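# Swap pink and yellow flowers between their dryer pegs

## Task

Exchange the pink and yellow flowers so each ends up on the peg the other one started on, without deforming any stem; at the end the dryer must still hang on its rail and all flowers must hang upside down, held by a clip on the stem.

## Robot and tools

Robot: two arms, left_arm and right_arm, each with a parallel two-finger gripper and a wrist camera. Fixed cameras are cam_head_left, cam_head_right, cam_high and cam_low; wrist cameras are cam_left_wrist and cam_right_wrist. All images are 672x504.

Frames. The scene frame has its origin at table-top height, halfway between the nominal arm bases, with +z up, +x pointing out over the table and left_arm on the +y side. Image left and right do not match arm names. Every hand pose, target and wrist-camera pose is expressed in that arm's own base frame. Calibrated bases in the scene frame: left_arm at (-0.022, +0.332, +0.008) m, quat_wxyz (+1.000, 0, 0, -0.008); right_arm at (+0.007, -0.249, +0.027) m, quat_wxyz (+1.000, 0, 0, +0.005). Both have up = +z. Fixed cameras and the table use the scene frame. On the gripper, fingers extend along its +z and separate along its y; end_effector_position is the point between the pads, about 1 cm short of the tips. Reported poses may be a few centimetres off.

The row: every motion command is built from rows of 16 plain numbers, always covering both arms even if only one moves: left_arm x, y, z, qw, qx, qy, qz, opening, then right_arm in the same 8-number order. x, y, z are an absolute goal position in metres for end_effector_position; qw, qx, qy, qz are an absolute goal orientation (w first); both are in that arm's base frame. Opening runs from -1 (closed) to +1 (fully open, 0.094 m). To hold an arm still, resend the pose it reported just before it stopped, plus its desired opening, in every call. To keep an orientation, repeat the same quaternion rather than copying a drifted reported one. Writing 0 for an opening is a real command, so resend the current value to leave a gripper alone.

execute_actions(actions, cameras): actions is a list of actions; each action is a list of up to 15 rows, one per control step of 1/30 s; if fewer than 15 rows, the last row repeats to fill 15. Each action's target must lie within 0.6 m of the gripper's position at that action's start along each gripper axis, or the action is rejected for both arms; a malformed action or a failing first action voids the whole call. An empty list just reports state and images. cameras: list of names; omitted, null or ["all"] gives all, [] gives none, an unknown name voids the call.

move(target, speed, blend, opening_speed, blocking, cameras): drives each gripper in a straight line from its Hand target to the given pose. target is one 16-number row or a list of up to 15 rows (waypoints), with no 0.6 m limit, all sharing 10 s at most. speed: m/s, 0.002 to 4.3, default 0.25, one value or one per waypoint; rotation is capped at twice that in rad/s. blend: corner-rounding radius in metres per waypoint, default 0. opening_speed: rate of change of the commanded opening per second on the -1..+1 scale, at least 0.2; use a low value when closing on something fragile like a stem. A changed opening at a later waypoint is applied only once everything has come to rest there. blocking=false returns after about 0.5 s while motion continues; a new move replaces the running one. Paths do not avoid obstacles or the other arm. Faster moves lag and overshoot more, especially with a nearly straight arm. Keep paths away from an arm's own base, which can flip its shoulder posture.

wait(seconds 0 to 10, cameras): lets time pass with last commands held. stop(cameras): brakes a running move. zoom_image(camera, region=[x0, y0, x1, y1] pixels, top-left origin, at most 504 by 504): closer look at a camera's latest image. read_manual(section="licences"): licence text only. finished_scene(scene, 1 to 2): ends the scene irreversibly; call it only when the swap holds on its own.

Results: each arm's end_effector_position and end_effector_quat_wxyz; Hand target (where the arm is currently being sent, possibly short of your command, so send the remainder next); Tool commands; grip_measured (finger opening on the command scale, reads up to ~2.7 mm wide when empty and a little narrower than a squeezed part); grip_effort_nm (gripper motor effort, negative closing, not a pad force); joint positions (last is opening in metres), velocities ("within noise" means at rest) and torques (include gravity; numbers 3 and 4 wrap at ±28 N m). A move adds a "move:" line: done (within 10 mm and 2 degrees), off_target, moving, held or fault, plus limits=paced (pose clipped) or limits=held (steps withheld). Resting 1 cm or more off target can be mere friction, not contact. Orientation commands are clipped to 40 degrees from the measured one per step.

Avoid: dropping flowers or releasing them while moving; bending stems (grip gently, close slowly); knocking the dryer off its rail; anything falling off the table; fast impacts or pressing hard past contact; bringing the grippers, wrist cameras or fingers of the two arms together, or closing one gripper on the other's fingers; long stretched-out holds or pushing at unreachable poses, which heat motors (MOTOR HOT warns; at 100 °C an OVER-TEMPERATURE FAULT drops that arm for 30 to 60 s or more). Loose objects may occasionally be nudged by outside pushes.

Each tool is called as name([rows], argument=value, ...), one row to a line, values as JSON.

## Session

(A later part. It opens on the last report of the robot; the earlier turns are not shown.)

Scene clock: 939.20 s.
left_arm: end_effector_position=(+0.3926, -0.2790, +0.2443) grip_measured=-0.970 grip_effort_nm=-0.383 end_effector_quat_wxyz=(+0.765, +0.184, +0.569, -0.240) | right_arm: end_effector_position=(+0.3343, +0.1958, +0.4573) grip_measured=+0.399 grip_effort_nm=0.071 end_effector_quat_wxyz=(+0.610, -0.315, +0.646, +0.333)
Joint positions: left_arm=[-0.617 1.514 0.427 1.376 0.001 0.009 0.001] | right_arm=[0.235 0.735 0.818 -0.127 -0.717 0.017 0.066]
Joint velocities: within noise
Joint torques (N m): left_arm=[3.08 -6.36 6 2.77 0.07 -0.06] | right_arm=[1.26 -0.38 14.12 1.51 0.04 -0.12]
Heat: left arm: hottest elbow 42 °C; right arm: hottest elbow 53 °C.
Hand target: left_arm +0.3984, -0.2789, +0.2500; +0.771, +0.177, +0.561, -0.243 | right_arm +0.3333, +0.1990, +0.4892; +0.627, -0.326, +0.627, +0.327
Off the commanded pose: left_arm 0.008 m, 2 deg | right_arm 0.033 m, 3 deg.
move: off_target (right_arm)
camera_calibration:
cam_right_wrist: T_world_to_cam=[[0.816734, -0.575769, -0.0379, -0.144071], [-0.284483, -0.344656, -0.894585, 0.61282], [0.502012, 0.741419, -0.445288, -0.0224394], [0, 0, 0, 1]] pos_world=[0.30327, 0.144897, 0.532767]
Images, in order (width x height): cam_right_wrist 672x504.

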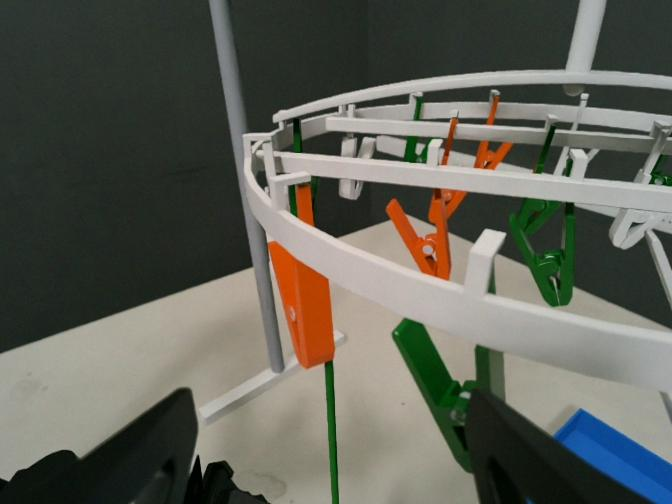

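move([
  [0.3985,-0.279,0.225,0.7716,0.1768,0.5606,-0.2433,-0.97,0.335,0.20,0.49,0.6272,-0.3265,0.6272,0.3265,0.4],
], speed=0.1, cameras=["cam_right_wrist"])

zoom_image(camera="cam_right_wrist", region=[260, 300, 420, 460])

move([
  [0.3985,-0.279,0.225,0.7716,0.1768,0.5606,-0.2433,-0.97,0.30,0.290,0.49,0.7064,0.0308,0.7064,-0.0308,0.4],
], speed=0.2, cameras=["cam_right_wrist"])

zoom_image(camera="cam_right_wrist", region=[260, 330, 420, 490])

Scene clock: 945.73 s.
left_arm: end_effector_position=(+0.3948, -0.2806, +0.2232) grip_measured=-0.967 grip_effort_nm=-0.716 end_effector_quat_wxyz=(+0.767, +0.183, +0.565, -0.241) | right_arm: end_effector_position=(+0.3343, +0.1958, +0.4573) grip_measured=+0.399 grip_effort_nm=0.076 end_effector_quat_wxyz=(+0.610, -0.315, +0.646, +0.333)
Joint positions: left_arm=[-0.617 1.617 0.427 1.488 0.001 0.009 0.002] | right_arm=[0.235 0.735 0.818 -0.127 -0.717 0.017 0.066]
Joint velocities: left_arm=[-0.005 -0.005 -0.002 -0.007 -0.022 -0.037 -0.005] | right_arm=[within noise]
Joint torques (N m): left_arm=[3.08 -7 4.66 2.78 0.06 -0.05] | right_arm=[1.26 -0.5 14.12 1.54 0.04 -0.13]
Heat: left arm: hottest elbow 42 °C; right arm: hottest elbow 55 °C.
Hand target: left_arm +0.3984, -0.2790, +0.2250; +0.772, +0.177, +0.561, -0.243 | right_arm +0.3333, +0.1990, +0.4892; +0.627, -0.326, +0.627, +0.327
Off the commanded pose: left_arm 0.004 m, 1 deg | right_arm 0.033 m, 3 deg.
move: off_target (right_arm)
camera_calibration:
cam_right_wrist: T_world_to_cam=[[0.816734, -0.575769, -0.0379, -0.144071], [-0.284483, -0.344656, -0.894585, 0.61282], [0.502012, 0.741419, -0.445288, -0.0224394], [0, 0, 0, 1]] pos_world=[0.30327, 0.144897, 0.532767]
Images, in order (width x height): cam_right_wrist 672x504.

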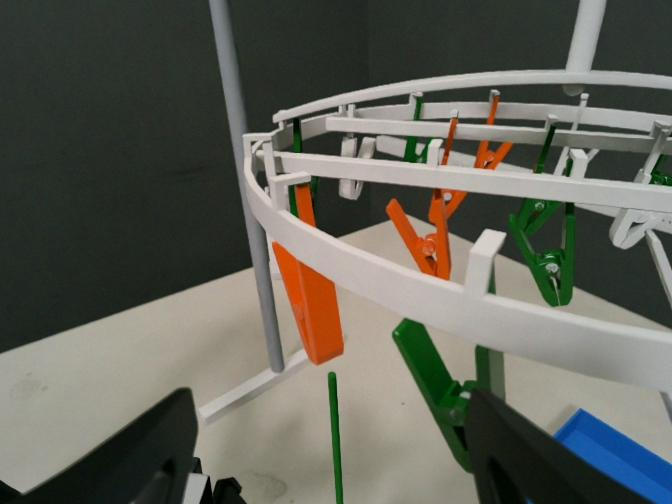

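Scaled by 3.150 from the camera's 672x504 image, which has a finer 960x720 frame.

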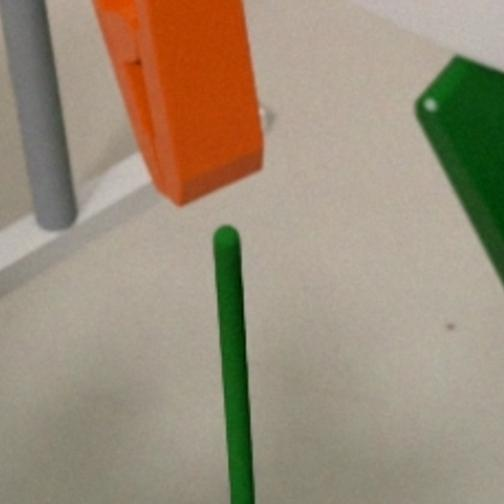

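Scene clock: 949.03 s.
left_arm: end_effector_position=(+0.3948, -0.2806, +0.2232) grip_measured=-0.967 grip_effort_nm=-0.716 end_effector_quat_wxyz=(+0.767, +0.183, +0.565, -0.241) | right_arm: end_effector_position=(+0.2999, +0.2828, +0.4580) grip_measured=+0.399 grip_effort_nm=0.066 end_effector_quat_wxyz=(+0.697, +0.015, +0.715, -0.051)
Joint positions: left_arm=[-0.617 1.617 0.427 1.488 0.001 0.009 0.002] | right_arm=[1.165 0.988 0.944 -0.028 1.259 0.017 0.066]
Joint velocities: left_arm=[-0.024 0.005 0.002 0.002 0.007 -0.037 -0.005] | right_arm=[within noise]
Joint torques (N m): left_arm=[3.08 -7 4.66 2.8 0.06 -0.05] | right_arm=[1.26 -4.72 13.87 2.21 0.15 -0.11]
Heat: left arm: hottest elbow 42 °C; right arm: hottest elbow 56 °C.
Hand target: left_arm +0.3984, -0.2790, +0.2250; +0.772, +0.177, +0.561, -0.243 | right_arm +0.2989, +0.2884, +0.4889; +0.706, +0.031, +0.707, -0.031
Off the commanded pose: left_arm 0.004 m, 1 deg | right_arm 0.033 m, 3 deg.
move: off_target (right_arm)
camera_calibration:
cam_right_wrist: T_world_to_cam=[[-0.0868667, -0.994421, 0.0598374, 0.27882], [-0.438786, -0.015733, -0.898454, 0.588759], [0.894383, -0.104302, -0.434972, 0.047362], [0, 0, 0, 1]] pos_world=[0.2402, 0.291467, 0.53289]
Images, in order (width x height): cam_right_wrist 672x504.

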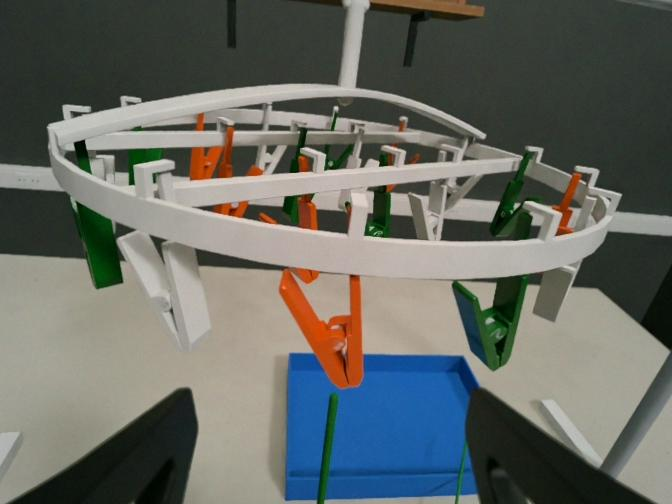

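Scaled by 3.150 from the camera's 672x504 image, which has a finer 960x720 frame.

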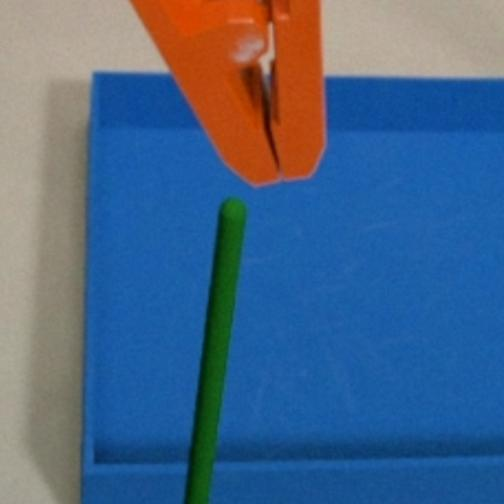

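move([
  [0.3975,-0.276,0.225,0.7716,0.1768,0.5606,-0.2433,-0.97,0.30,0.279,0.445,0.7064,0.0308,0.7064,-0.0308,0.45],
  [0.3975,-0.276,0.225,0.7716,0.1768,0.5606,-0.2433,-0.97,0.35,0.279,0.469,0.7064,0.0308,0.7064,-0.0308,0.45],
  [0.3975,-0.276,0.225,0.7716,0.1768,0.5606,-0.2433,-0.97,0.378,0.279,0.471,0.7064,0.0308,0.7064,-0.0308,0.45],
  [0.3975,-0.276,0.225,0.7716,0.1768,0.5606,-0.2433,-0.97,0.383,0.279,0.476,0.7064,0.0308,0.7064,-0.0308,0.45],
], speed=0.1, cameras=["cam_right_wrist"])

Scene clock: 987.80 s.
left_arm: end_effector_position=(+0.3953, -0.2796, +0.2238) grip_measured=-0.965 grip_effort_nm=-0.652 end_effector_quat_wxyz=(+0.768, +0.183, +0.564, -0.241) | right_arm: end_effector_position=(+0.3748, +0.2758, +0.4488) grip_measured=+0.449 grip_effort_nm=0.071 end_effector_quat_wxyz=(+0.699, +0.020, +0.714, -0.035)
Joint positions: left_arm=[-0.613 1.617 0.427 1.49 0.005 0.008 0.002] | right_arm=[0.959 1.071 0.966 0.065 1.038 0.012 0.068]
Joint velocities: within noise
Joint torques (N m): left_arm=[3.31 -7.24 4.16 2.77 0.13 -0.06] | right_arm=[-0.21 -5.89 13.76 1.52 -0.03 -0.1]
Heat: left arm: hottest elbow 41 °C; right arm: hottest elbow 58 °C.
Hand target: left_arm +0.3975, -0.2760, +0.2250; +0.771, +0.177, +0.561, -0.243 | right_arm +0.3815, +0.2780, +0.4753; +0.707, +0.031, +0.706, -0.031
Off the commanded pose: left_arm 0.004 m, 1 deg | right_arm 0.029 m, 2 deg.
move: off_target (right_arm)
camera_calibration:
cam_right_wrist: T_world_to_cam=[[-0.0728918, -0.996866, 0.0307514, 0.287322], [-0.434835, 0.00401687, -0.900501, 0.60723], [0.897555, -0.079011, -0.433765, -0.0330102], [0, 0, 0, 1]] pos_world=[0.314617, 0.281374, 0.523657]
Images, in order (width x height): cam_right_wrist 672x504.

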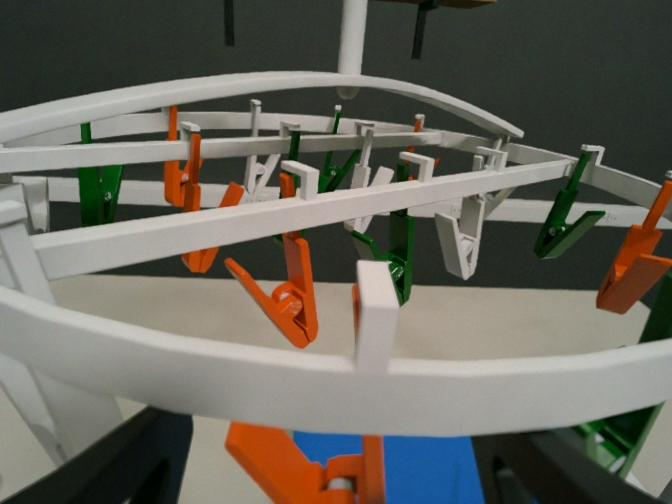

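move([
  [0.3975,-0.274,0.225,0.7716,0.1768,0.5606,-0.2433,-0.97,0.383,0.279,0.476,0.7064,0.0308,0.7064,-0.0308,-0.68],
], speed=0.1, opening_speed=0.6, cameras=["cam_right_wrist","cam_high"])

zoom_image(camera="cam_high", region=[230, 80, 350, 230])

zoom_image(camera="cam_high", region=[265, 90, 325, 165])

Scene clock: 992.77 s.
left_arm: end_effector_position=(+0.3961, -0.2785, +0.2238) grip_measured=-0.970 grip_effort_nm=-0.379 end_effector_quat_wxyz=(+0.768, +0.183, +0.564, -0.241) | right_arm: end_effector_position=(+0.3751, +0.2761, +0.4483) grip_measured=-0.574 grip_effort_nm=-0.999 end_effector_quat_wxyz=(+0.699, +0.020, +0.714, -0.036)
Joint positions: left_arm=[-0.609 1.617 0.427 1.49 0.009 0.006 0.001] | right_arm=[0.959 1.072 0.966 0.065 1.038 0.012 0.02]
Joint velocities: within noise
Joint torques (N m): left_arm=[3.37 -7.41 3.95 2.82 0.13 -0.06] | right_arm=[-0.38 -5.89 13.85 1.47 0 -0.11]
Heat: left arm: hottest elbow 40 °C; right arm: hottest elbow 59 °C.
Hand target: left_arm +0.3975, -0.2741, +0.2250; +0.771, +0.177, +0.561, -0.243 | right_arm +0.3816, +0.2779, +0.4753; +0.707, +0.031, +0.706, -0.031
Off the commanded pose: left_arm 0.005 m, 1 deg | right_arm 0.029 m, 2 deg.
move: off_target (right_arm)
camera_calibration:
cam_right_wrist: T_world_to_cam=[[-0.0724389, -0.996869, 0.0316984, 0.287028], [-0.435445, 0.00301741, -0.90021, 0.607275], [0.897296, -0.0790132, -0.434301, -0.0332002], [0, 0, 0, 1]] pos_world=[0.315017, 0.281674, 0.523158]
Images, in order (width x height): cam_high 672x504, cam_right_wrist 672x504.

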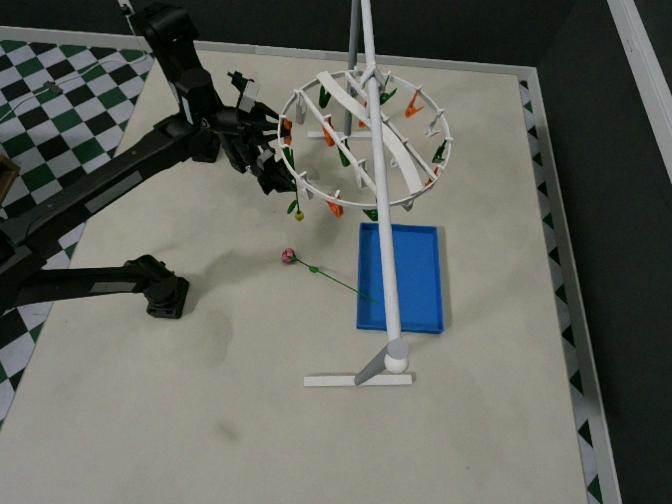

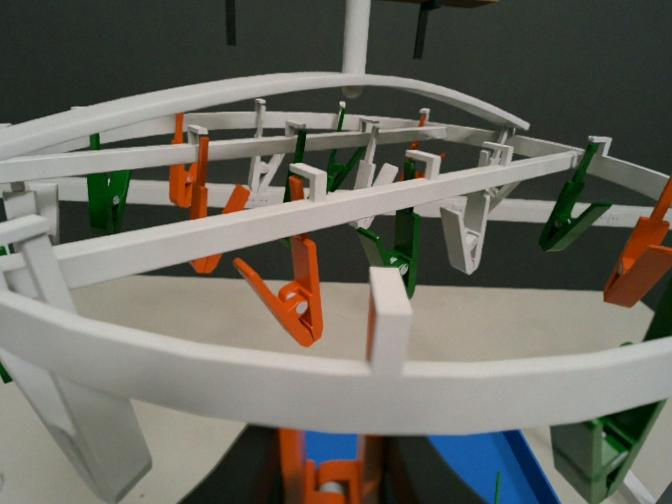

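Scaled by 3.360 from the camera's 672x504 image, which has a finer 960x720 frame.

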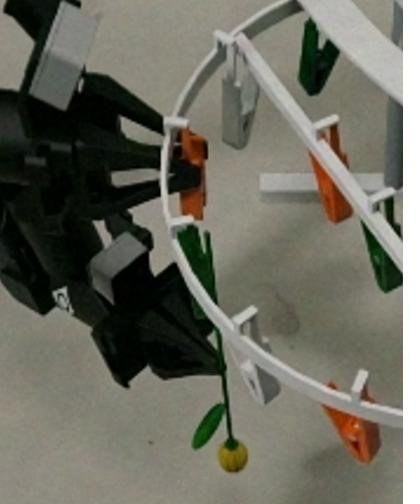

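Scaled by 6.720 from the camera's 672x504 image, which has a finer 960x720 frame.

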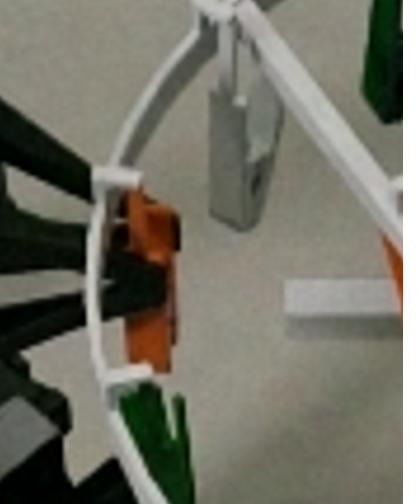

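move([
  [0.3885,-0.272,0.225,0.7716,0.1768,0.5606,-0.2433,-0.97,0.383,0.279,0.476,0.7064,0.0308,0.7064,-0.0308,-0.68],
], speed=0.05, cameras=["cam_high"])

zoom_image(camera="cam_high", region=[230, 80, 350, 230])

Scene clock: 1001.73 s.
left_arm: end_effector_position=(+0.3906, -0.2735, +0.2175) grip_measured=-0.965 grip_effort_nm=-0.652 end_effector_quat_wxyz=(+0.765, +0.183, +0.570, -0.239) | right_arm: end_effector_position=(+0.3751, +0.2761, +0.4483) grip_measured=-0.576 grip_effort_nm=-1.028 end_effector_quat_wxyz=(+0.699, +0.020, +0.714, -0.036)
Joint positions: left_arm=[-0.608 1.617 0.404 1.501 0.005 0.006 0.002] | right_arm=[0.959 1.072 0.966 0.065 1.038 0.012 0.02]
Joint velocities: within noise
Joint torques (N m): left_arm=[2.55 -8.23 3.82 2.78 -0.05 -0.02] | right_arm=[-0.15 -5.83 13.9 1.44 -0.01 -0.1]
Heat: left arm: hottest elbow 40 °C; right arm: hottest elbow 62 °C.
Hand target: left_arm +0.3885, -0.2720, +0.2249; +0.771, +0.177, +0.561, -0.243 | right_arm +0.3816, +0.2779, +0.4753; +0.707, +0.031, +0.706, -0.031
Off the commanded pose: left_arm 0.008 m, 2 deg | right_arm 0.029 m, 2 deg.
move: off_target (right_arm)
Images, in order (width x height): cam_high 672x504.

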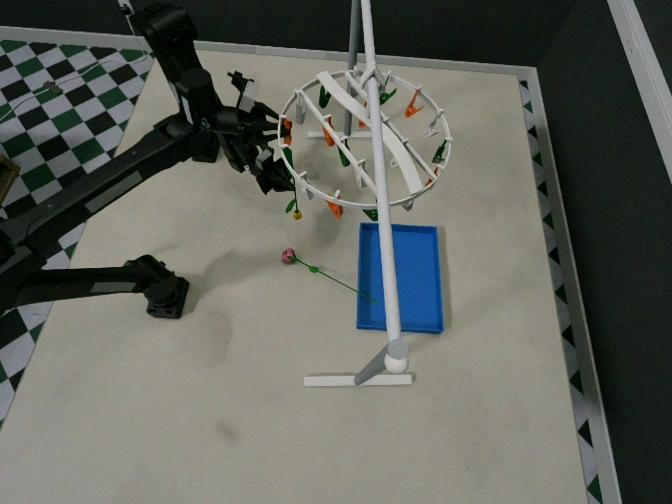

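Scaled by 3.360 from the camera's 672x504 image, which has a finer 960x720 frame.

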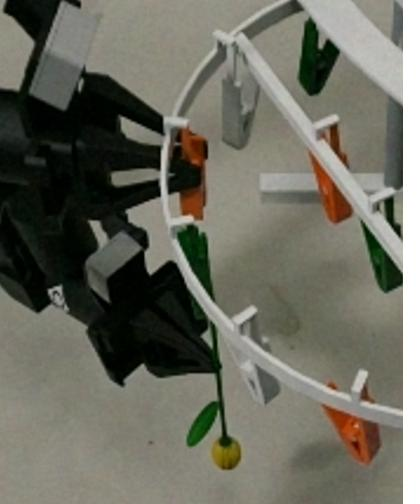

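move([
  [0.3825,-0.277,0.230,0.7716,0.1768,0.5606,-0.2433,-0.97,0.383,0.279,0.476,0.7064,0.0308,0.7064,-0.0308,-0.68],
], speed=0.05, cameras=["cam_high"])

zoom_image(camera="cam_high", region=[230, 80, 350, 230])

Scene clock: 1006.37 s.
left_arm: end_effector_position=(+0.3867, -0.2747, +0.2228) grip_measured=-0.970 grip_effort_nm=-0.383 end_effector_quat_wxyz=(+0.768, +0.177, +0.567, -0.239) | right_arm: end_effector_position=(+0.3751, +0.2761, +0.4483) grip_measured=-0.576 grip_effort_nm=-1.038 end_effector_quat_wxyz=(+0.699, +0.020, +0.714, -0.036)
Joint positions: left_arm=[-0.623 1.602 0.4 1.501 -0.019 0.006 0.001] | right_arm=[0.959 1.072 0.966 0.065 1.038 0.012 0.02]
Joint velocities: within noise
Joint torques (N m): left_arm=[1.85 -9 3.85 1.92 -0.05 0.07] | right_arm=[-0.15 -6.18 13.79 1.51 0 -0.1]
Heat: left arm: hottest elbow 40 °C; right arm: hottest elbow 63 °C.
Hand target: left_arm +0.3826, -0.2769, +0.2299; +0.772, +0.177, +0.561, -0.243 | right_arm +0.3816, +0.2779, +0.4753; +0.707, +0.031, +0.706, -0.031
Off the commanded pose: left_arm 0.009 m, 1 deg | right_arm 0.029 m, 2 deg.
move: off_target (right_arm)
Images, in order (width x height): cam_high 672x504.

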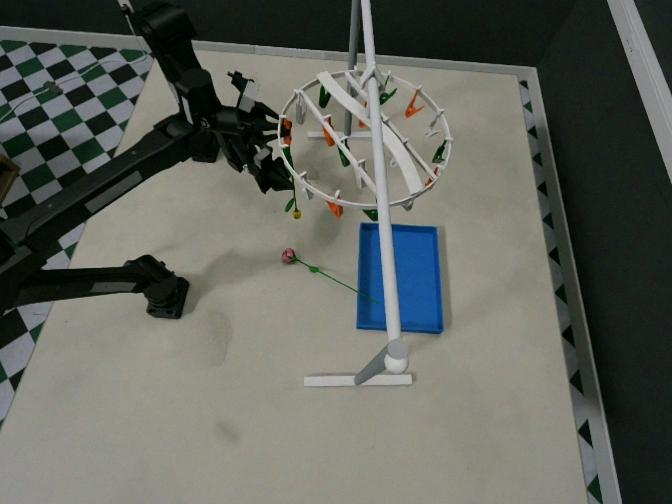

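Scaled by 3.360 from the camera's 672x504 image, which has a finer 960x720 frame.

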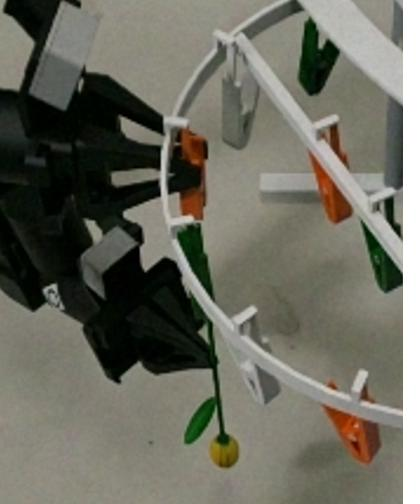

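move([
  [0.3775,-0.2805,0.232,0.7716,0.1768,0.5606,-0.2433,-0.97,0.383,0.279,0.476,0.7064,0.0308,0.7064,-0.0308,-0.68],
], speed=0.05, cameras=["cam_high"])

zoom_image(camera="cam_high", region=[265, 100, 325, 190])

Scene clock: 1010.13 s.
left_arm: end_effector_position=(+0.3814, -0.2780, +0.2264) grip_measured=-0.967 grip_effort_nm=-0.716 end_effector_quat_wxyz=(+0.769, +0.174, +0.565, -0.242) | right_arm: end_effector_position=(+0.3751, +0.2761, +0.4483) grip_measured=-0.576 grip_effort_nm=-1.033 end_effector_quat_wxyz=(+0.699, +0.020, +0.714, -0.036)
Joint positions: left_arm=[-0.642 1.59 0.395 1.501 -0.037 0.006 0.002] | right_arm=[0.959 1.072 0.966 0.065 1.038 0.012 0.02]
Joint velocities: left_arm=[-0.005 -0.024 -0.012 -0.007 -0.081 -0.037 -0.006] | right_arm=[within noise]
Joint torques (N m): left_arm=[1.79 -8.82 3.95 1.61 -0.08 0.13] | right_arm=[-0.26 -6.07 13.85 1.5 0.01 -0.1]
Heat: left arm: hottest elbow 40 °C; right arm: hottest elbow 63 °C.
Hand target: left_arm +0.3776, -0.2804, +0.2320; +0.772, +0.177, +0.560, -0.243 | right_arm +0.3816, +0.2779, +0.4753; +0.707, +0.031, +0.706, -0.031
Off the commanded pose: left_arm 0.007 m, 1 deg | right_arm 0.029 m, 2 deg.
move: off_target (right_arm)
Images, in order (width x height): cam_high 672x504.

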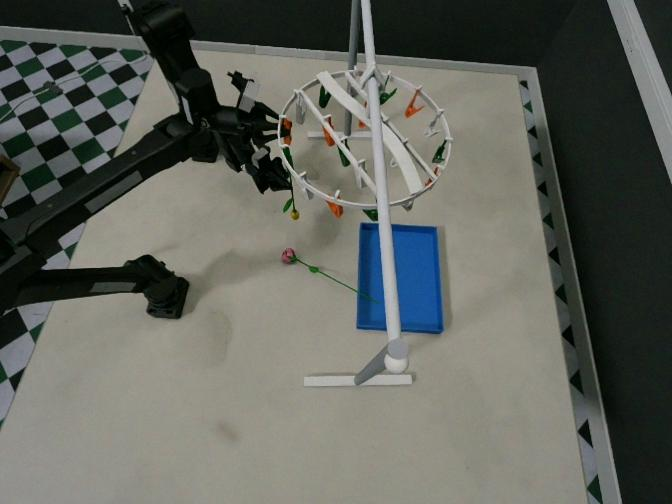

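Scaled by 5.600 from the camera's 672x504 image, which has a finer 960x720 frame.

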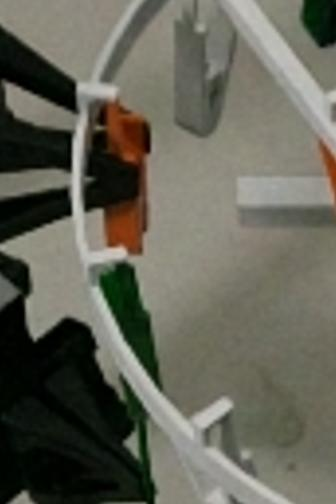

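move([
  [0.380,-0.2805,0.248,0.7716,0.1768,0.5606,-0.2433,-0.97,0.383,0.279,0.476,0.7064,0.0308,0.7064,-0.0308,-0.68],
], speed=0.05, cameras=["cam_high"])

zoom_image(camera="cam_high", region=[265, 100, 325, 190])

Scene clock: 1015.07 s.
left_arm: end_effector_position=(+0.3801, -0.2772, +0.2386) grip_measured=-0.970 grip_effort_nm=-0.379 end_effector_quat_wxyz=(+0.767, +0.176, +0.568, -0.241) | right_arm: end_effector_position=(+0.3751, +0.2761, +0.4483) grip_measured=-0.576 grip_effort_nm=-1.038 end_effector_quat_wxyz=(+0.699, +0.020, +0.714, -0.036)
Joint positions: left_arm=[-0.643 1.523 0.395 1.425 -0.037 0.006 0.001] | right_arm=[0.959 1.072 0.966 0.065 1.038 0.012 0.02]
Joint velocities: within noise
Joint torques (N m): left_arm=[2.2 -8.35 5.26 1.52 0.11 0.11] | right_arm=[-0.21 -5.89 13.82 1.5 0.01 -0.09]
Heat: left arm: hottest elbow 39 °C; right arm: hottest elbow 64 °C.
Hand target: left_arm +0.3799, -0.2805, +0.2480; +0.772, +0.177, +0.560, -0.243 | right_arm +0.3816, +0.2779, +0.4753; +0.707, +0.031, +0.706, -0.031
Off the commanded pose: left_arm 0.010 m, 1 deg | right_arm 0.029 m, 2 deg.
move: off_target (right_arm)
Images, in order (width x height): cam_high 672x504.

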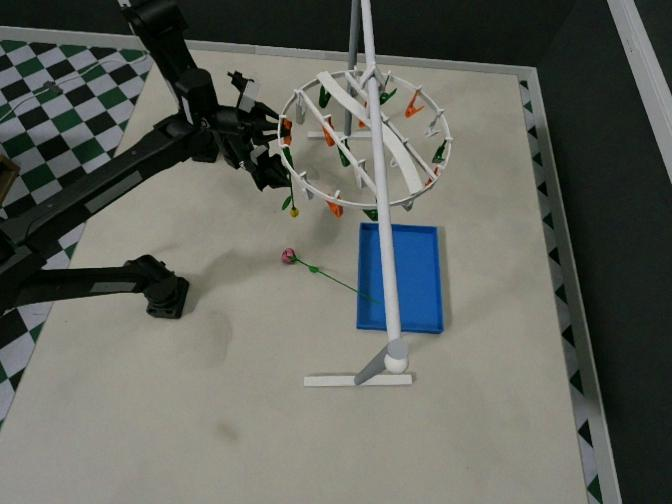

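Scaled by 5.600 from the camera's 672x504 image, which has a finer 960x720 frame.

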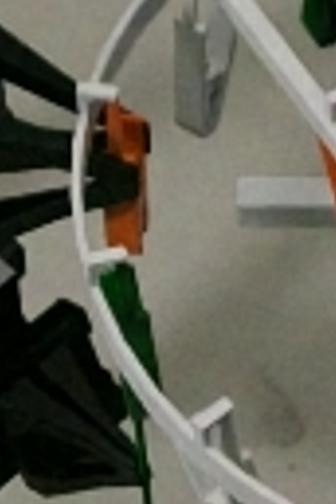

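move([
  [0.380,-0.2805,0.262,0.7716,0.1768,0.5606,-0.2433,-0.97,0.383,0.279,0.476,0.7064,0.0308,0.7064,-0.0308,-0.68],
  [0.380,-0.2805,0.272,0.7716,0.1768,0.5606,-0.2433,-0.97,0.383,0.279,0.476,0.7064,0.0308,0.7064,-0.0308,-0.68],
], speed=0.04, cameras=["cam_right_wrist","cam_high"])

Scene clock: 1030.53 s.
left_arm: end_effector_position=(+0.3772, -0.2751, +0.2561) grip_measured=-0.970 grip_effort_nm=-0.379 end_effector_quat_wxyz=(+0.763, +0.177, +0.574, -0.240) | right_arm: end_effector_position=(+0.3751, +0.2761, +0.4483) grip_measured=-0.576 grip_effort_nm=-1.033 end_effector_quat_wxyz=(+0.699, +0.020, +0.714, -0.036)
Joint positions: left_arm=[-0.643 1.424 0.395 1.312 -0.037 0.006 0.001] | right_arm=[0.959 1.072 0.966 0.065 1.038 0.012 0.02]
Joint velocities: within noise
Joint torques (N m): left_arm=[2.14 -7.71 6.99 1.5 0.11 0.12] | right_arm=[-0.32 -5.89 13.86 1.5 0.01 -0.1]
Heat: left arm: hottest elbow 39 °C; right arm: hottest elbow 66 °C.
Hand target: left_arm +0.3796, -0.2803, +0.2719; +0.772, +0.177, +0.561, -0.243 | right_arm +0.3816, +0.2779, +0.4753; +0.707, +0.031, +0.706, -0.031
Off the commanded pose: left_arm 0.017 m, 2 deg | right_arm 0.029 m, 2 deg.
move: off_target (left_arm, right_arm)
camera_calibration:
cam_right_wrist: T_world_to_cam=[[-0.0724389, -0.996869, 0.0316984, 0.287028], [-0.435445, 0.00301741, -0.90021, 0.607275], [0.897296, -0.0790132, -0.434301, -0.0332002], [0, 0, 0, 1]] pos_world=[0.315017, 0.281674, 0.523158]
Images, in order (width x height): cam_high 672x504, cam_right_wrist 672x504.

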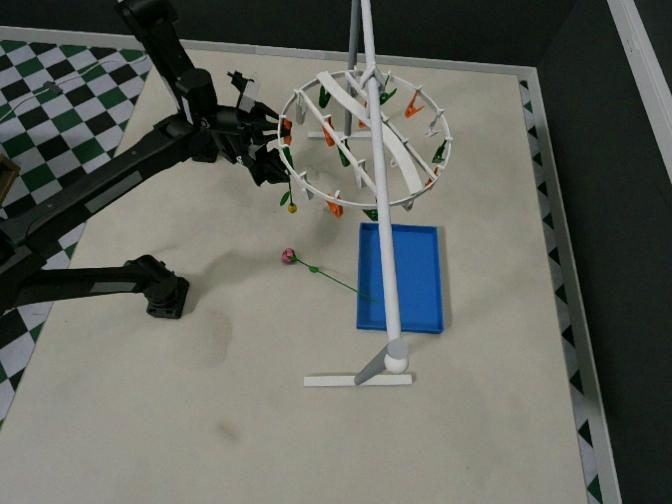

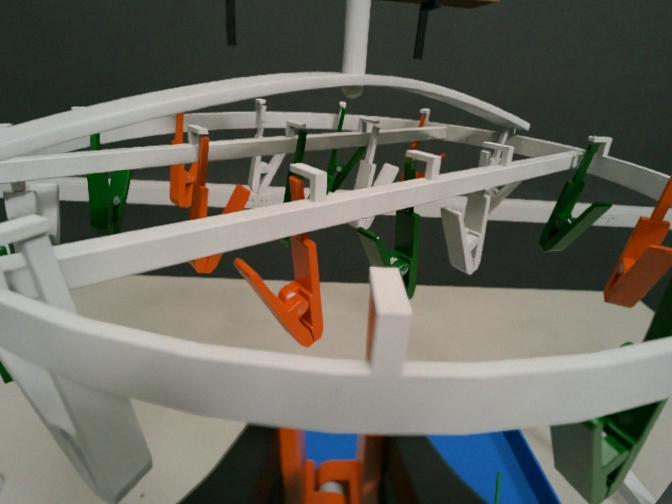

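zoom_image(camera="cam_high", region=[230, 80, 350, 230])

zoom_image(camera="cam_right_wrist", region=[250, 380, 420, 504])

Scaled by 3.360 from the camera's 672x504 image, which has a finer 960x720 frame.

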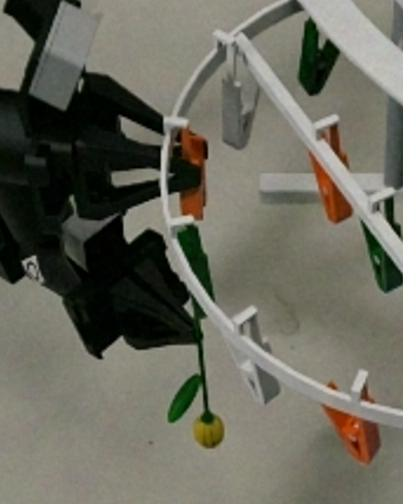

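Scaled by 2.965 from the camera's 672x504 image, which has a finer 960x720 frame.

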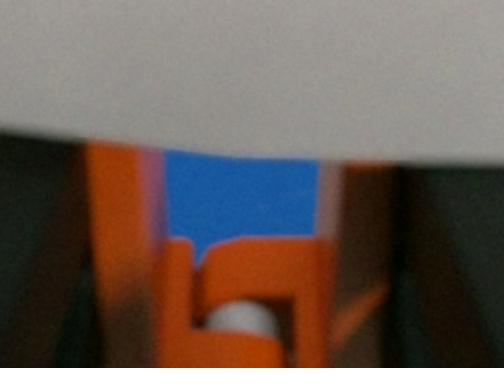

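move(target=[0.3835,-0.2815,0.279,0.7716,0.1768,0.5606,-0.2433,-0.97,0.383,0.279,0.476,0.7064,0.0308,0.7064,-0.0308,-0.68], speed=0.04, cameras=["cam_right_wrist","cam_high"])

move(target=[0.3835,-0.2815,0.279,0.7716,0.1768,0.5606,-0.2433,-0.97,0.383,0.279,0.476,0.7064,0.0308,0.7064,-0.0308,0.3], speed=0.04, opening_speed=0.5, cameras=["cam_right_wrist","cam_high"])

Scene clock: 1037.37 s.
left_arm: end_effector_position=(+0.3768, -0.2754, +0.2566) grip_measured=-0.970 grip_effort_nm=-0.379 end_effector_quat_wxyz=(+0.759, +0.180, +0.579, -0.239) | right_arm: end_effector_position=(+0.3751, +0.2761, +0.4483) grip_measured=-0.576 grip_effort_nm=-1.033 end_effector_quat_wxyz=(+0.699, +0.020, +0.714, -0.036)
Joint positions: left_arm=[-0.643 1.406 0.395 1.28 -0.033 0.006 0.001] | right_arm=[0.959 1.072 0.966 0.065 1.038 0.012 0.02]
Joint velocities: within noise
Joint torques (N m): left_arm=[2.49 -7.77 8.06 1.61 0.14 0.11] | right_arm=[-0.32 -5.95 13.83 1.44 -0.01 -0.09]
Heat: left arm: hottest elbow 39 °C; right arm: hottest elbow 67 °C.
Hand target: left_arm +0.3826, -0.2809, +0.2791; +0.772, +0.177, +0.560, -0.243 | right_arm +0.3816, +0.2779, +0.4753; +0.707, +0.031, +0.706, -0.031
Off the commanded pose: left_arm 0.024 m, 3 deg | right_arm 0.029 m, 2 deg.
move: off_target (left_arm, right_arm)
camera_calibration:
cam_right_wrist: T_world_to_cam=[[-0.0724389, -0.996869, 0.0316984, 0.287028], [-0.435445, 0.00301741, -0.90021, 0.607275], [0.897296, -0.0790132, -0.434301, -0.0332002], [0, 0, 0, 1]] pos_world=[0.315017, 0.281674, 0.523158]
Images, in order (width x height): cam_high 672x504, cam_right_wrist 672x504.

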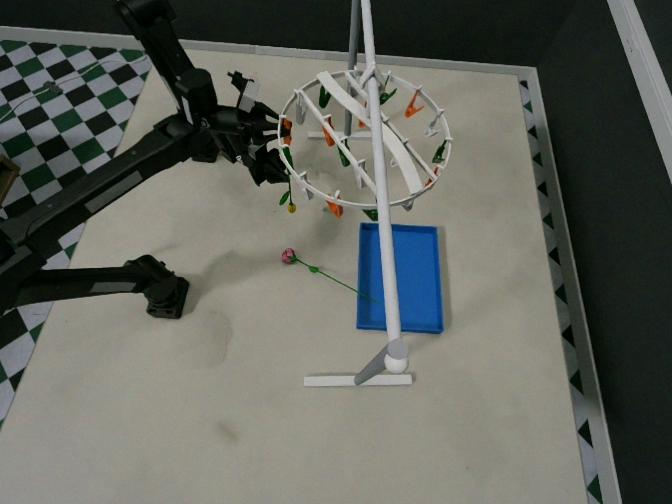

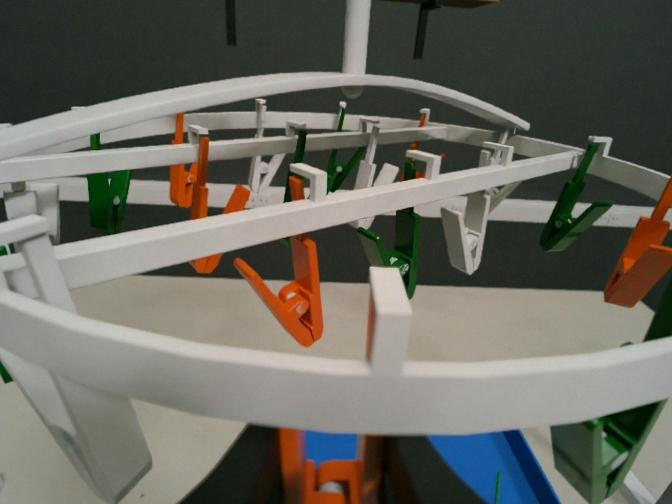

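Scene clock: 1039.67 s.
left_arm: end_effector_position=(+0.3765, -0.2753, +0.2576) grip_measured=-0.970 grip_effort_nm=-0.379 end_effector_quat_wxyz=(+0.759, +0.180, +0.578, -0.240) | right_arm: end_effector_position=(+0.3755, +0.2767, +0.4473) grip_measured=+0.298 grip_effort_nm=0.076 end_effector_quat_wxyz=(+0.698, +0.019, +0.715, -0.036)
Joint positions: left_arm=[-0.643 1.404 0.395 1.28 -0.033 0.006 0.001] | right_arm=[0.959 1.074 0.966 0.065 1.038 0.012 0.061]
Joint velocities: within noise
Joint torques (N m): left_arm=[2.67 -7.47 8.09 1.57 0.11 0.1] | right_arm=[-0.15 -6.24 13.85 1.47 0 -0.1]
Heat: left arm: hottest elbow 40 °C; right arm: hottest elbow 67 °C.
Hand target: left_arm +0.3826, -0.2809, +0.2791; +0.772, +0.177, +0.560, -0.243 | right_arm +0.3816, +0.2779, +0.4752; +0.707, +0.031, +0.706, -0.031
Off the commanded pose: left_arm 0.023 m, 2 deg | right_arm 0.030 m, 2 deg.
move: off_target (left_arm, right_arm)
camera_calibration:
cam_right_wrist: T_world_to_cam=[[-0.0724194, -0.996809, 0.0335784, 0.286886], [-0.436629, 0.00141648, -0.89964, 0.607209], [0.896722, -0.0798127, -0.435339, -0.033027], [0, 0, 0, 1]] pos_world=[0.315517, 0.282474, 0.522259]
Images, in order (width x height): cam_high 672x504, cam_right_wrist 672x504.

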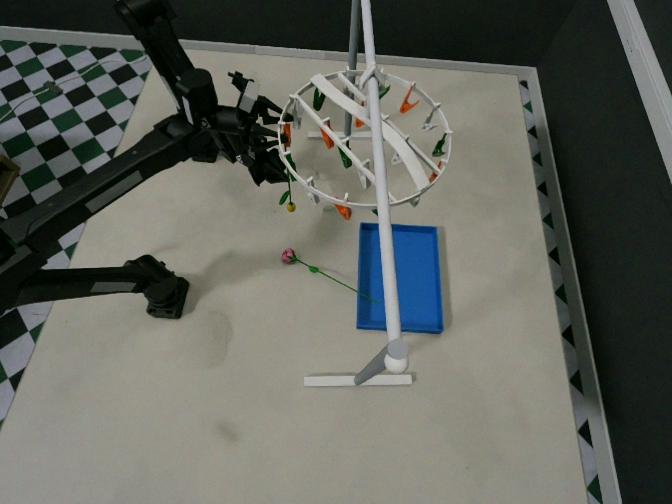

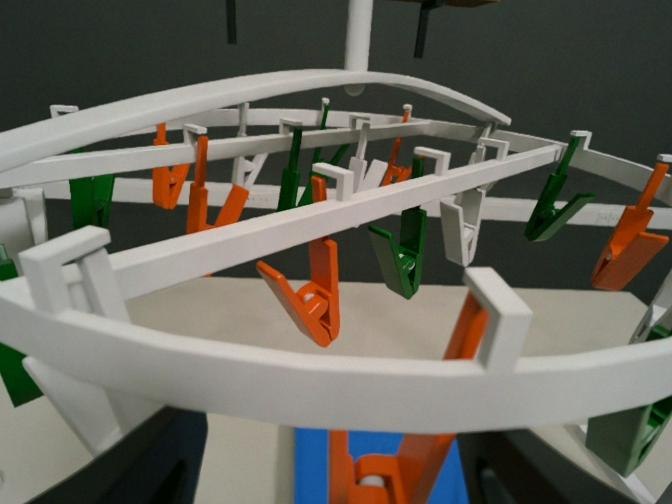

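move(target=[0.3835,-0.2815,0.279,0.7716,0.1768,0.5606,-0.2433,-0.97,0.30,0.279,0.479,0.7064,0.0308,0.7064,-0.0308,0.4], speed=0.1, cameras=["cam_right_wrist"])

zoom_image(camera="cam_right_wrist", region=[270, 330, 470, 504])

Scene clock: 1043.73 s.
left_arm: end_effector_position=(+0.3765, -0.2753, +0.2578) grip_measured=-0.967 grip_effort_nm=-0.720 end_effector_quat_wxyz=(+0.759, +0.180, +0.578, -0.240) | right_arm: end_effector_position=(+0.3033, +0.2777, +0.4786) grip_measured=+0.399 grip_effort_nm=0.071 end_effector_quat_wxyz=(+0.707, +0.039, +0.705, -0.027)
Joint positions: left_arm=[-0.643 1.403 0.395 1.28 -0.033 0.006 0.002] | right_arm=[1.15 0.977 0.966 0.016 1.244 0.012 0.066]
Joint velocities: left_arm=[-0.015 0.015 -0.012 0.012 -0.007 0.037 -0.006] | right_arm=[within noise]
Joint torques (N m): left_arm=[2.49 -7.47 8.08 1.59 0.12 0.1] | right_arm=[1.32 -5.6 9.26 1.29 0.1 -0.09]
Heat: left arm: hottest elbow 40 °C; right arm: hottest elbow 68 °C.
Hand target: left_arm +0.3827, -0.2809, +0.2790; +0.772, +0.177, +0.561, -0.243 | right_arm +0.3000, +0.2790, +0.4790; +0.706, +0.031, +0.706, -0.031
Off the commanded pose: left_arm 0.023 m, 2 deg | right_arm 0.004 m, 1 deg.
move: off_target (left_arm)
camera_calibration:
cam_right_wrist: T_world_to_cam=[[-0.0887903, -0.996018, -0.00800593, 0.306186], [-0.411776, 0.0440242, -0.910221, 0.589435], [0.906949, -0.0775221, -0.414045, 0.03154], [0, 0, 0, 1]] pos_world=[0.241297, 0.281463, 0.552027]
Images, in order (width x height): cam_right_wrist 672x504.

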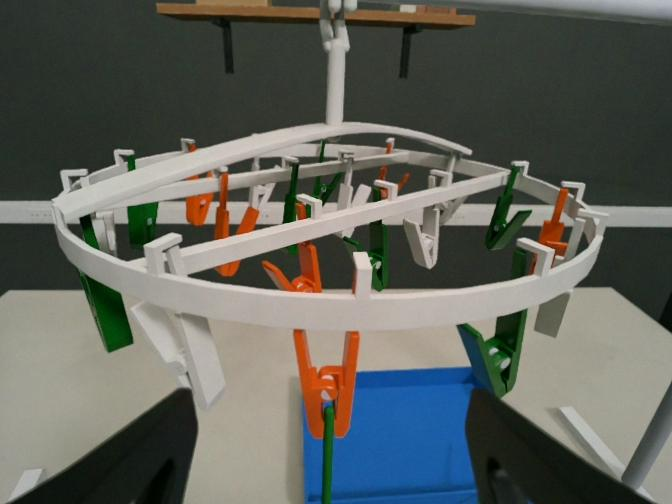

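Scaled by 2.520 from the camera's 672x504 image, which has a finer 960x720 frame.

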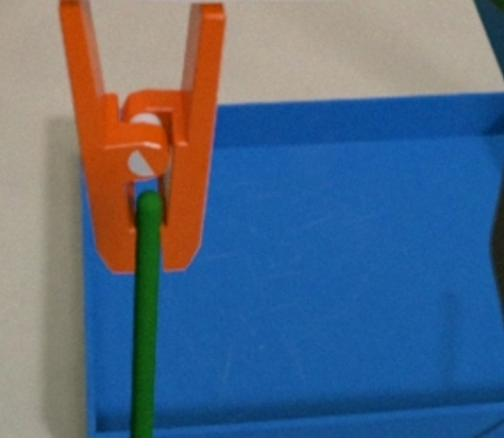

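move(target=[0.3835,-0.2815,0.258,0.7716,0.1768,0.5606,-0.2433,-0.97,0.30,0.279,0.479,0.7064,0.0308,0.7064,-0.0308,0.4], speed=0.04, cameras=["cam_right_wrist"])

zoom_image(camera="cam_right_wrist", region=[270, 330, 470, 504])

Scene clock: 1048.53 s.
left_arm: end_effector_position=(+0.3785, -0.2767, +0.2483) grip_measured=-0.967 grip_effort_nm=-0.716 end_effector_quat_wxyz=(+0.762, +0.179, +0.574, -0.241) | right_arm: end_effector_position=(+0.3033, +0.2776, +0.4784) grip_measured=+0.399 grip_effort_nm=0.071 end_effector_quat_wxyz=(+0.707, +0.039, +0.706, -0.028)
Joint positions: left_arm=[-0.643 1.46 0.395 1.346 -0.033 0.006 0.002] | right_arm=[1.15 0.977 0.966 0.015 1.245 0.012 0.066]
Joint velocities: left_arm=[-0.015 -0.005 -0.007 0.007 -0.022 -0.007 -0.004] | right_arm=[within noise]
Joint torques (N m): left_arm=[2.49 -5.89 6.68 2.74 0.11 0.1] | right_arm=[1.49 -5.71 9.25 1.26 0.1 -0.08]
Heat: left arm: hottest elbow 40 °C; right arm: hottest elbow 67 °C.
Hand target: left_arm +0.3832, -0.2813, +0.2579; +0.771, +0.177, +0.561, -0.243 | right_arm +0.3000, +0.2789, +0.4790; +0.706, +0.031, +0.706, -0.031
Off the commanded pose: left_arm 0.012 m, 2 deg | right_arm 0.004 m, 1 deg.
move: off_target (left_arm)
camera_calibration:
cam_right_wrist: T_world_to_cam=[[-0.0890954, -0.995999, -0.00695098, 0.30578], [-0.412155, 0.04322, -0.910088, 0.589626], [0.906747, -0.0782198, -0.414356, 0.0318333], [0, 0, 0, 1]] pos_world=[0.241396, 0.281563, 0.551928]
Images, in order (width x height): cam_right_wrist 672x504.

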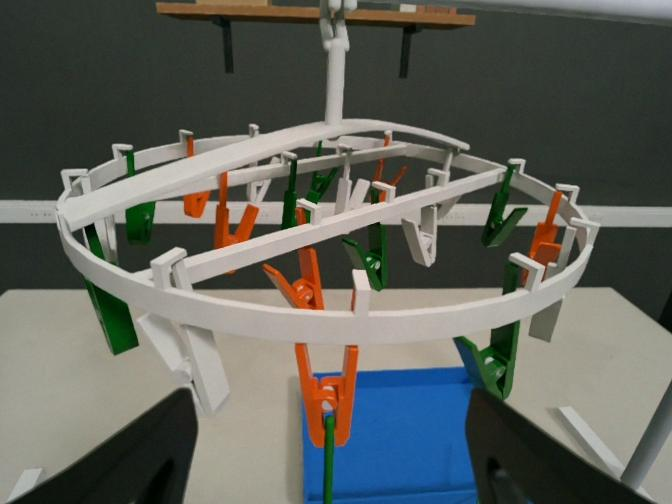

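Scaled by 2.520 from the camera's 672x504 image, which has a finer 960x720 frame.

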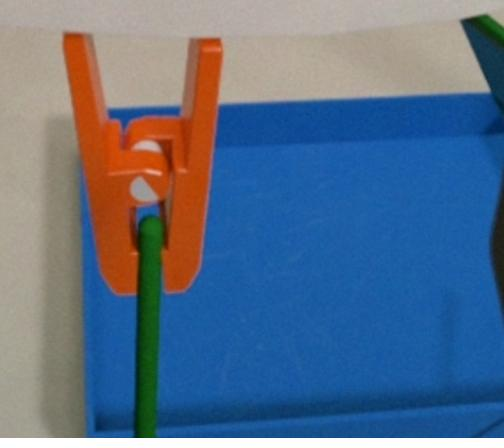

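move(target=[0.3835,-0.2815,0.270,0.7716,0.1768,0.5606,-0.2433,-0.97,0.30,0.279,0.479,0.7064,0.0308,0.7064,-0.0308,0.4], speed=0.04, cameras=[])

move(target=[0.3835,-0.2815,0.270,0.7716,0.1768,0.5606,-0.2433,-0.1,0.30,0.279,0.479,0.7064,0.0308,0.7064,-0.0308,0.4], speed=0.04, opening_speed=0.5, cameras=["cam_right_wrist","cam_high","cam_left_wrist"])

Scene clock: 1052.93 s.
left_arm: end_effector_position=(+0.3779, -0.2763, +0.2516) grip_measured=-0.967 grip_effort_nm=-0.716 end_effector_quat_wxyz=(+0.761, +0.180, +0.576, -0.240) | right_arm: end_effector_position=(+0.3033, +0.2776, +0.4784) grip_measured=+0.399 grip_effort_nm=0.071 end_effector_quat_wxyz=(+0.707, +0.039, +0.706, -0.028)
Joint positions: left_arm=[-0.643 1.439 0.395 1.321 -0.033 0.006 0.002] | right_arm=[1.15 0.977 0.966 0.014 1.245 0.012 0.066]
Joint velocities: left_arm=[-0.015 -0.015 0.002 -0.007 0.051 0.051 -0.006] | right_arm=[within noise]
Joint torques (N m): left_arm=[2.49 -7.77 7.36 1.58 0.12 0.1] | right_arm=[1.32 -5.54 9.22 1.33 0.1 -0.09]
Heat: left arm: hottest elbow 41 °C; right arm: hottest elbow 66 °C.
Hand target: left_arm +0.3829, -0.2811, +0.2701; +0.772, +0.177, +0.560, -0.243 | right_arm +0.3000, +0.2789, +0.4790; +0.706, +0.031, +0.706, -0.031
Off the commanded pose: left_arm 0.020 m, 2 deg | right_arm 0.004 m, 1 deg.
move: off_target (left_arm)
No camera images: "cameras" was empty.

Scene clock: 1055.03 s.
left_arm: end_effector_position=(+0.3779, -0.2763, +0.2516) grip_measured=-0.102 grip_effort_nm=0.046 end_effector_quat_wxyz=(+0.761, +0.180, +0.576, -0.240) | right_arm: end_effector_position=(+0.3033, +0.2776, +0.4783) grip_measured=+0.399 grip_effort_nm=0.076 end_effector_quat_wxyz=(+0.707, +0.039, +0.706, -0.028)
Joint positions: left_arm=[-0.643 1.439 0.395 1.321 -0.033 0.006 0.042] | right_arm=[1.15 0.977 0.966 0.014 1.245 0.012 0.066]
Joint velocities: within noise
Joint torques (N m): left_arm=[2.49 -7.82 7.38 1.58 0.12 0.1] | right_arm=[1.32 -5.6 9.31 1.26 0.09 -0.09]
Heat: left arm: hottest elbow 41 °C; right arm: hottest elbow 65 °C.
Hand target: left_arm +0.3829, -0.2811, +0.2701; +0.772, +0.177, +0.560, -0.243 | right_arm +0.3000, +0.2789, +0.4790; +0.706, +0.031, +0.706, -0.031
Off the commanded pose: left_arm 0.020 m, 2 deg | right_arm 0.004 m, 1 deg.
move: off_target (left_arm)
camera_calibration:
cam_left_wrist: T_world_to_cam=[[-0.564757, -0.825213, -0.00851654, -0.0125546], [-0.125038, 0.095765, -0.987519, 0.360887], [0.81573, -0.556643, -0.157267, -0.33198], [0, 0, 0, 1]] pos_world=[0.30884, -0.229715, 0.304067]
cam_right_wrist: T_world_to_cam=[[-0.0891257, -0.996001, -0.00625108, 0.305401], [-0.412446, 0.0426184, -0.909984, 0.589718], [0.906612, -0.0785248, -0.414595, 0.0320425], [0, 0, 0, 1]] pos_world=[0.241396, 0.281563, 0.551828]
Images, in order (width x height): cam_high 672x504, cam_left_wrist 672x504, cam_right_wrist 672x504.

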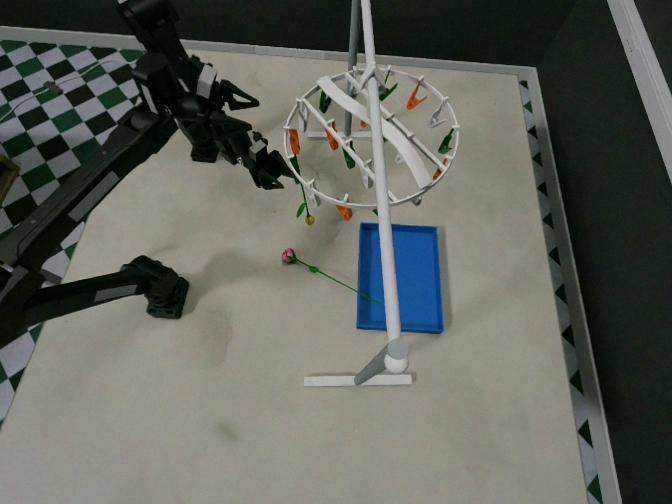

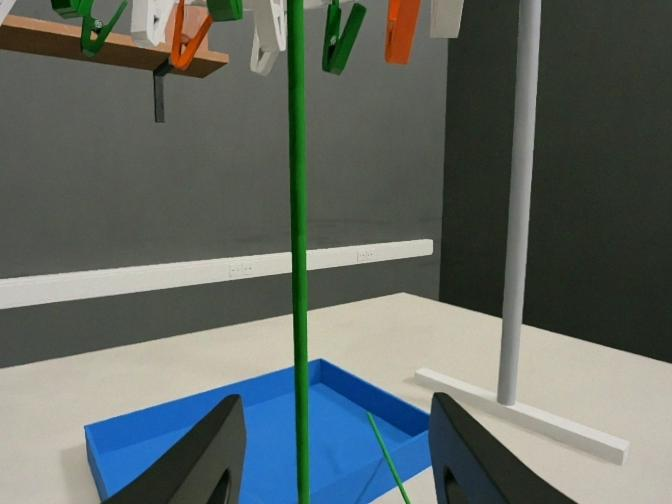

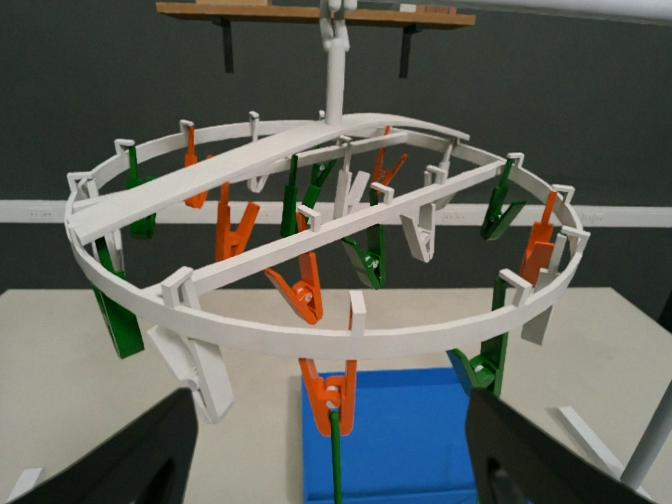

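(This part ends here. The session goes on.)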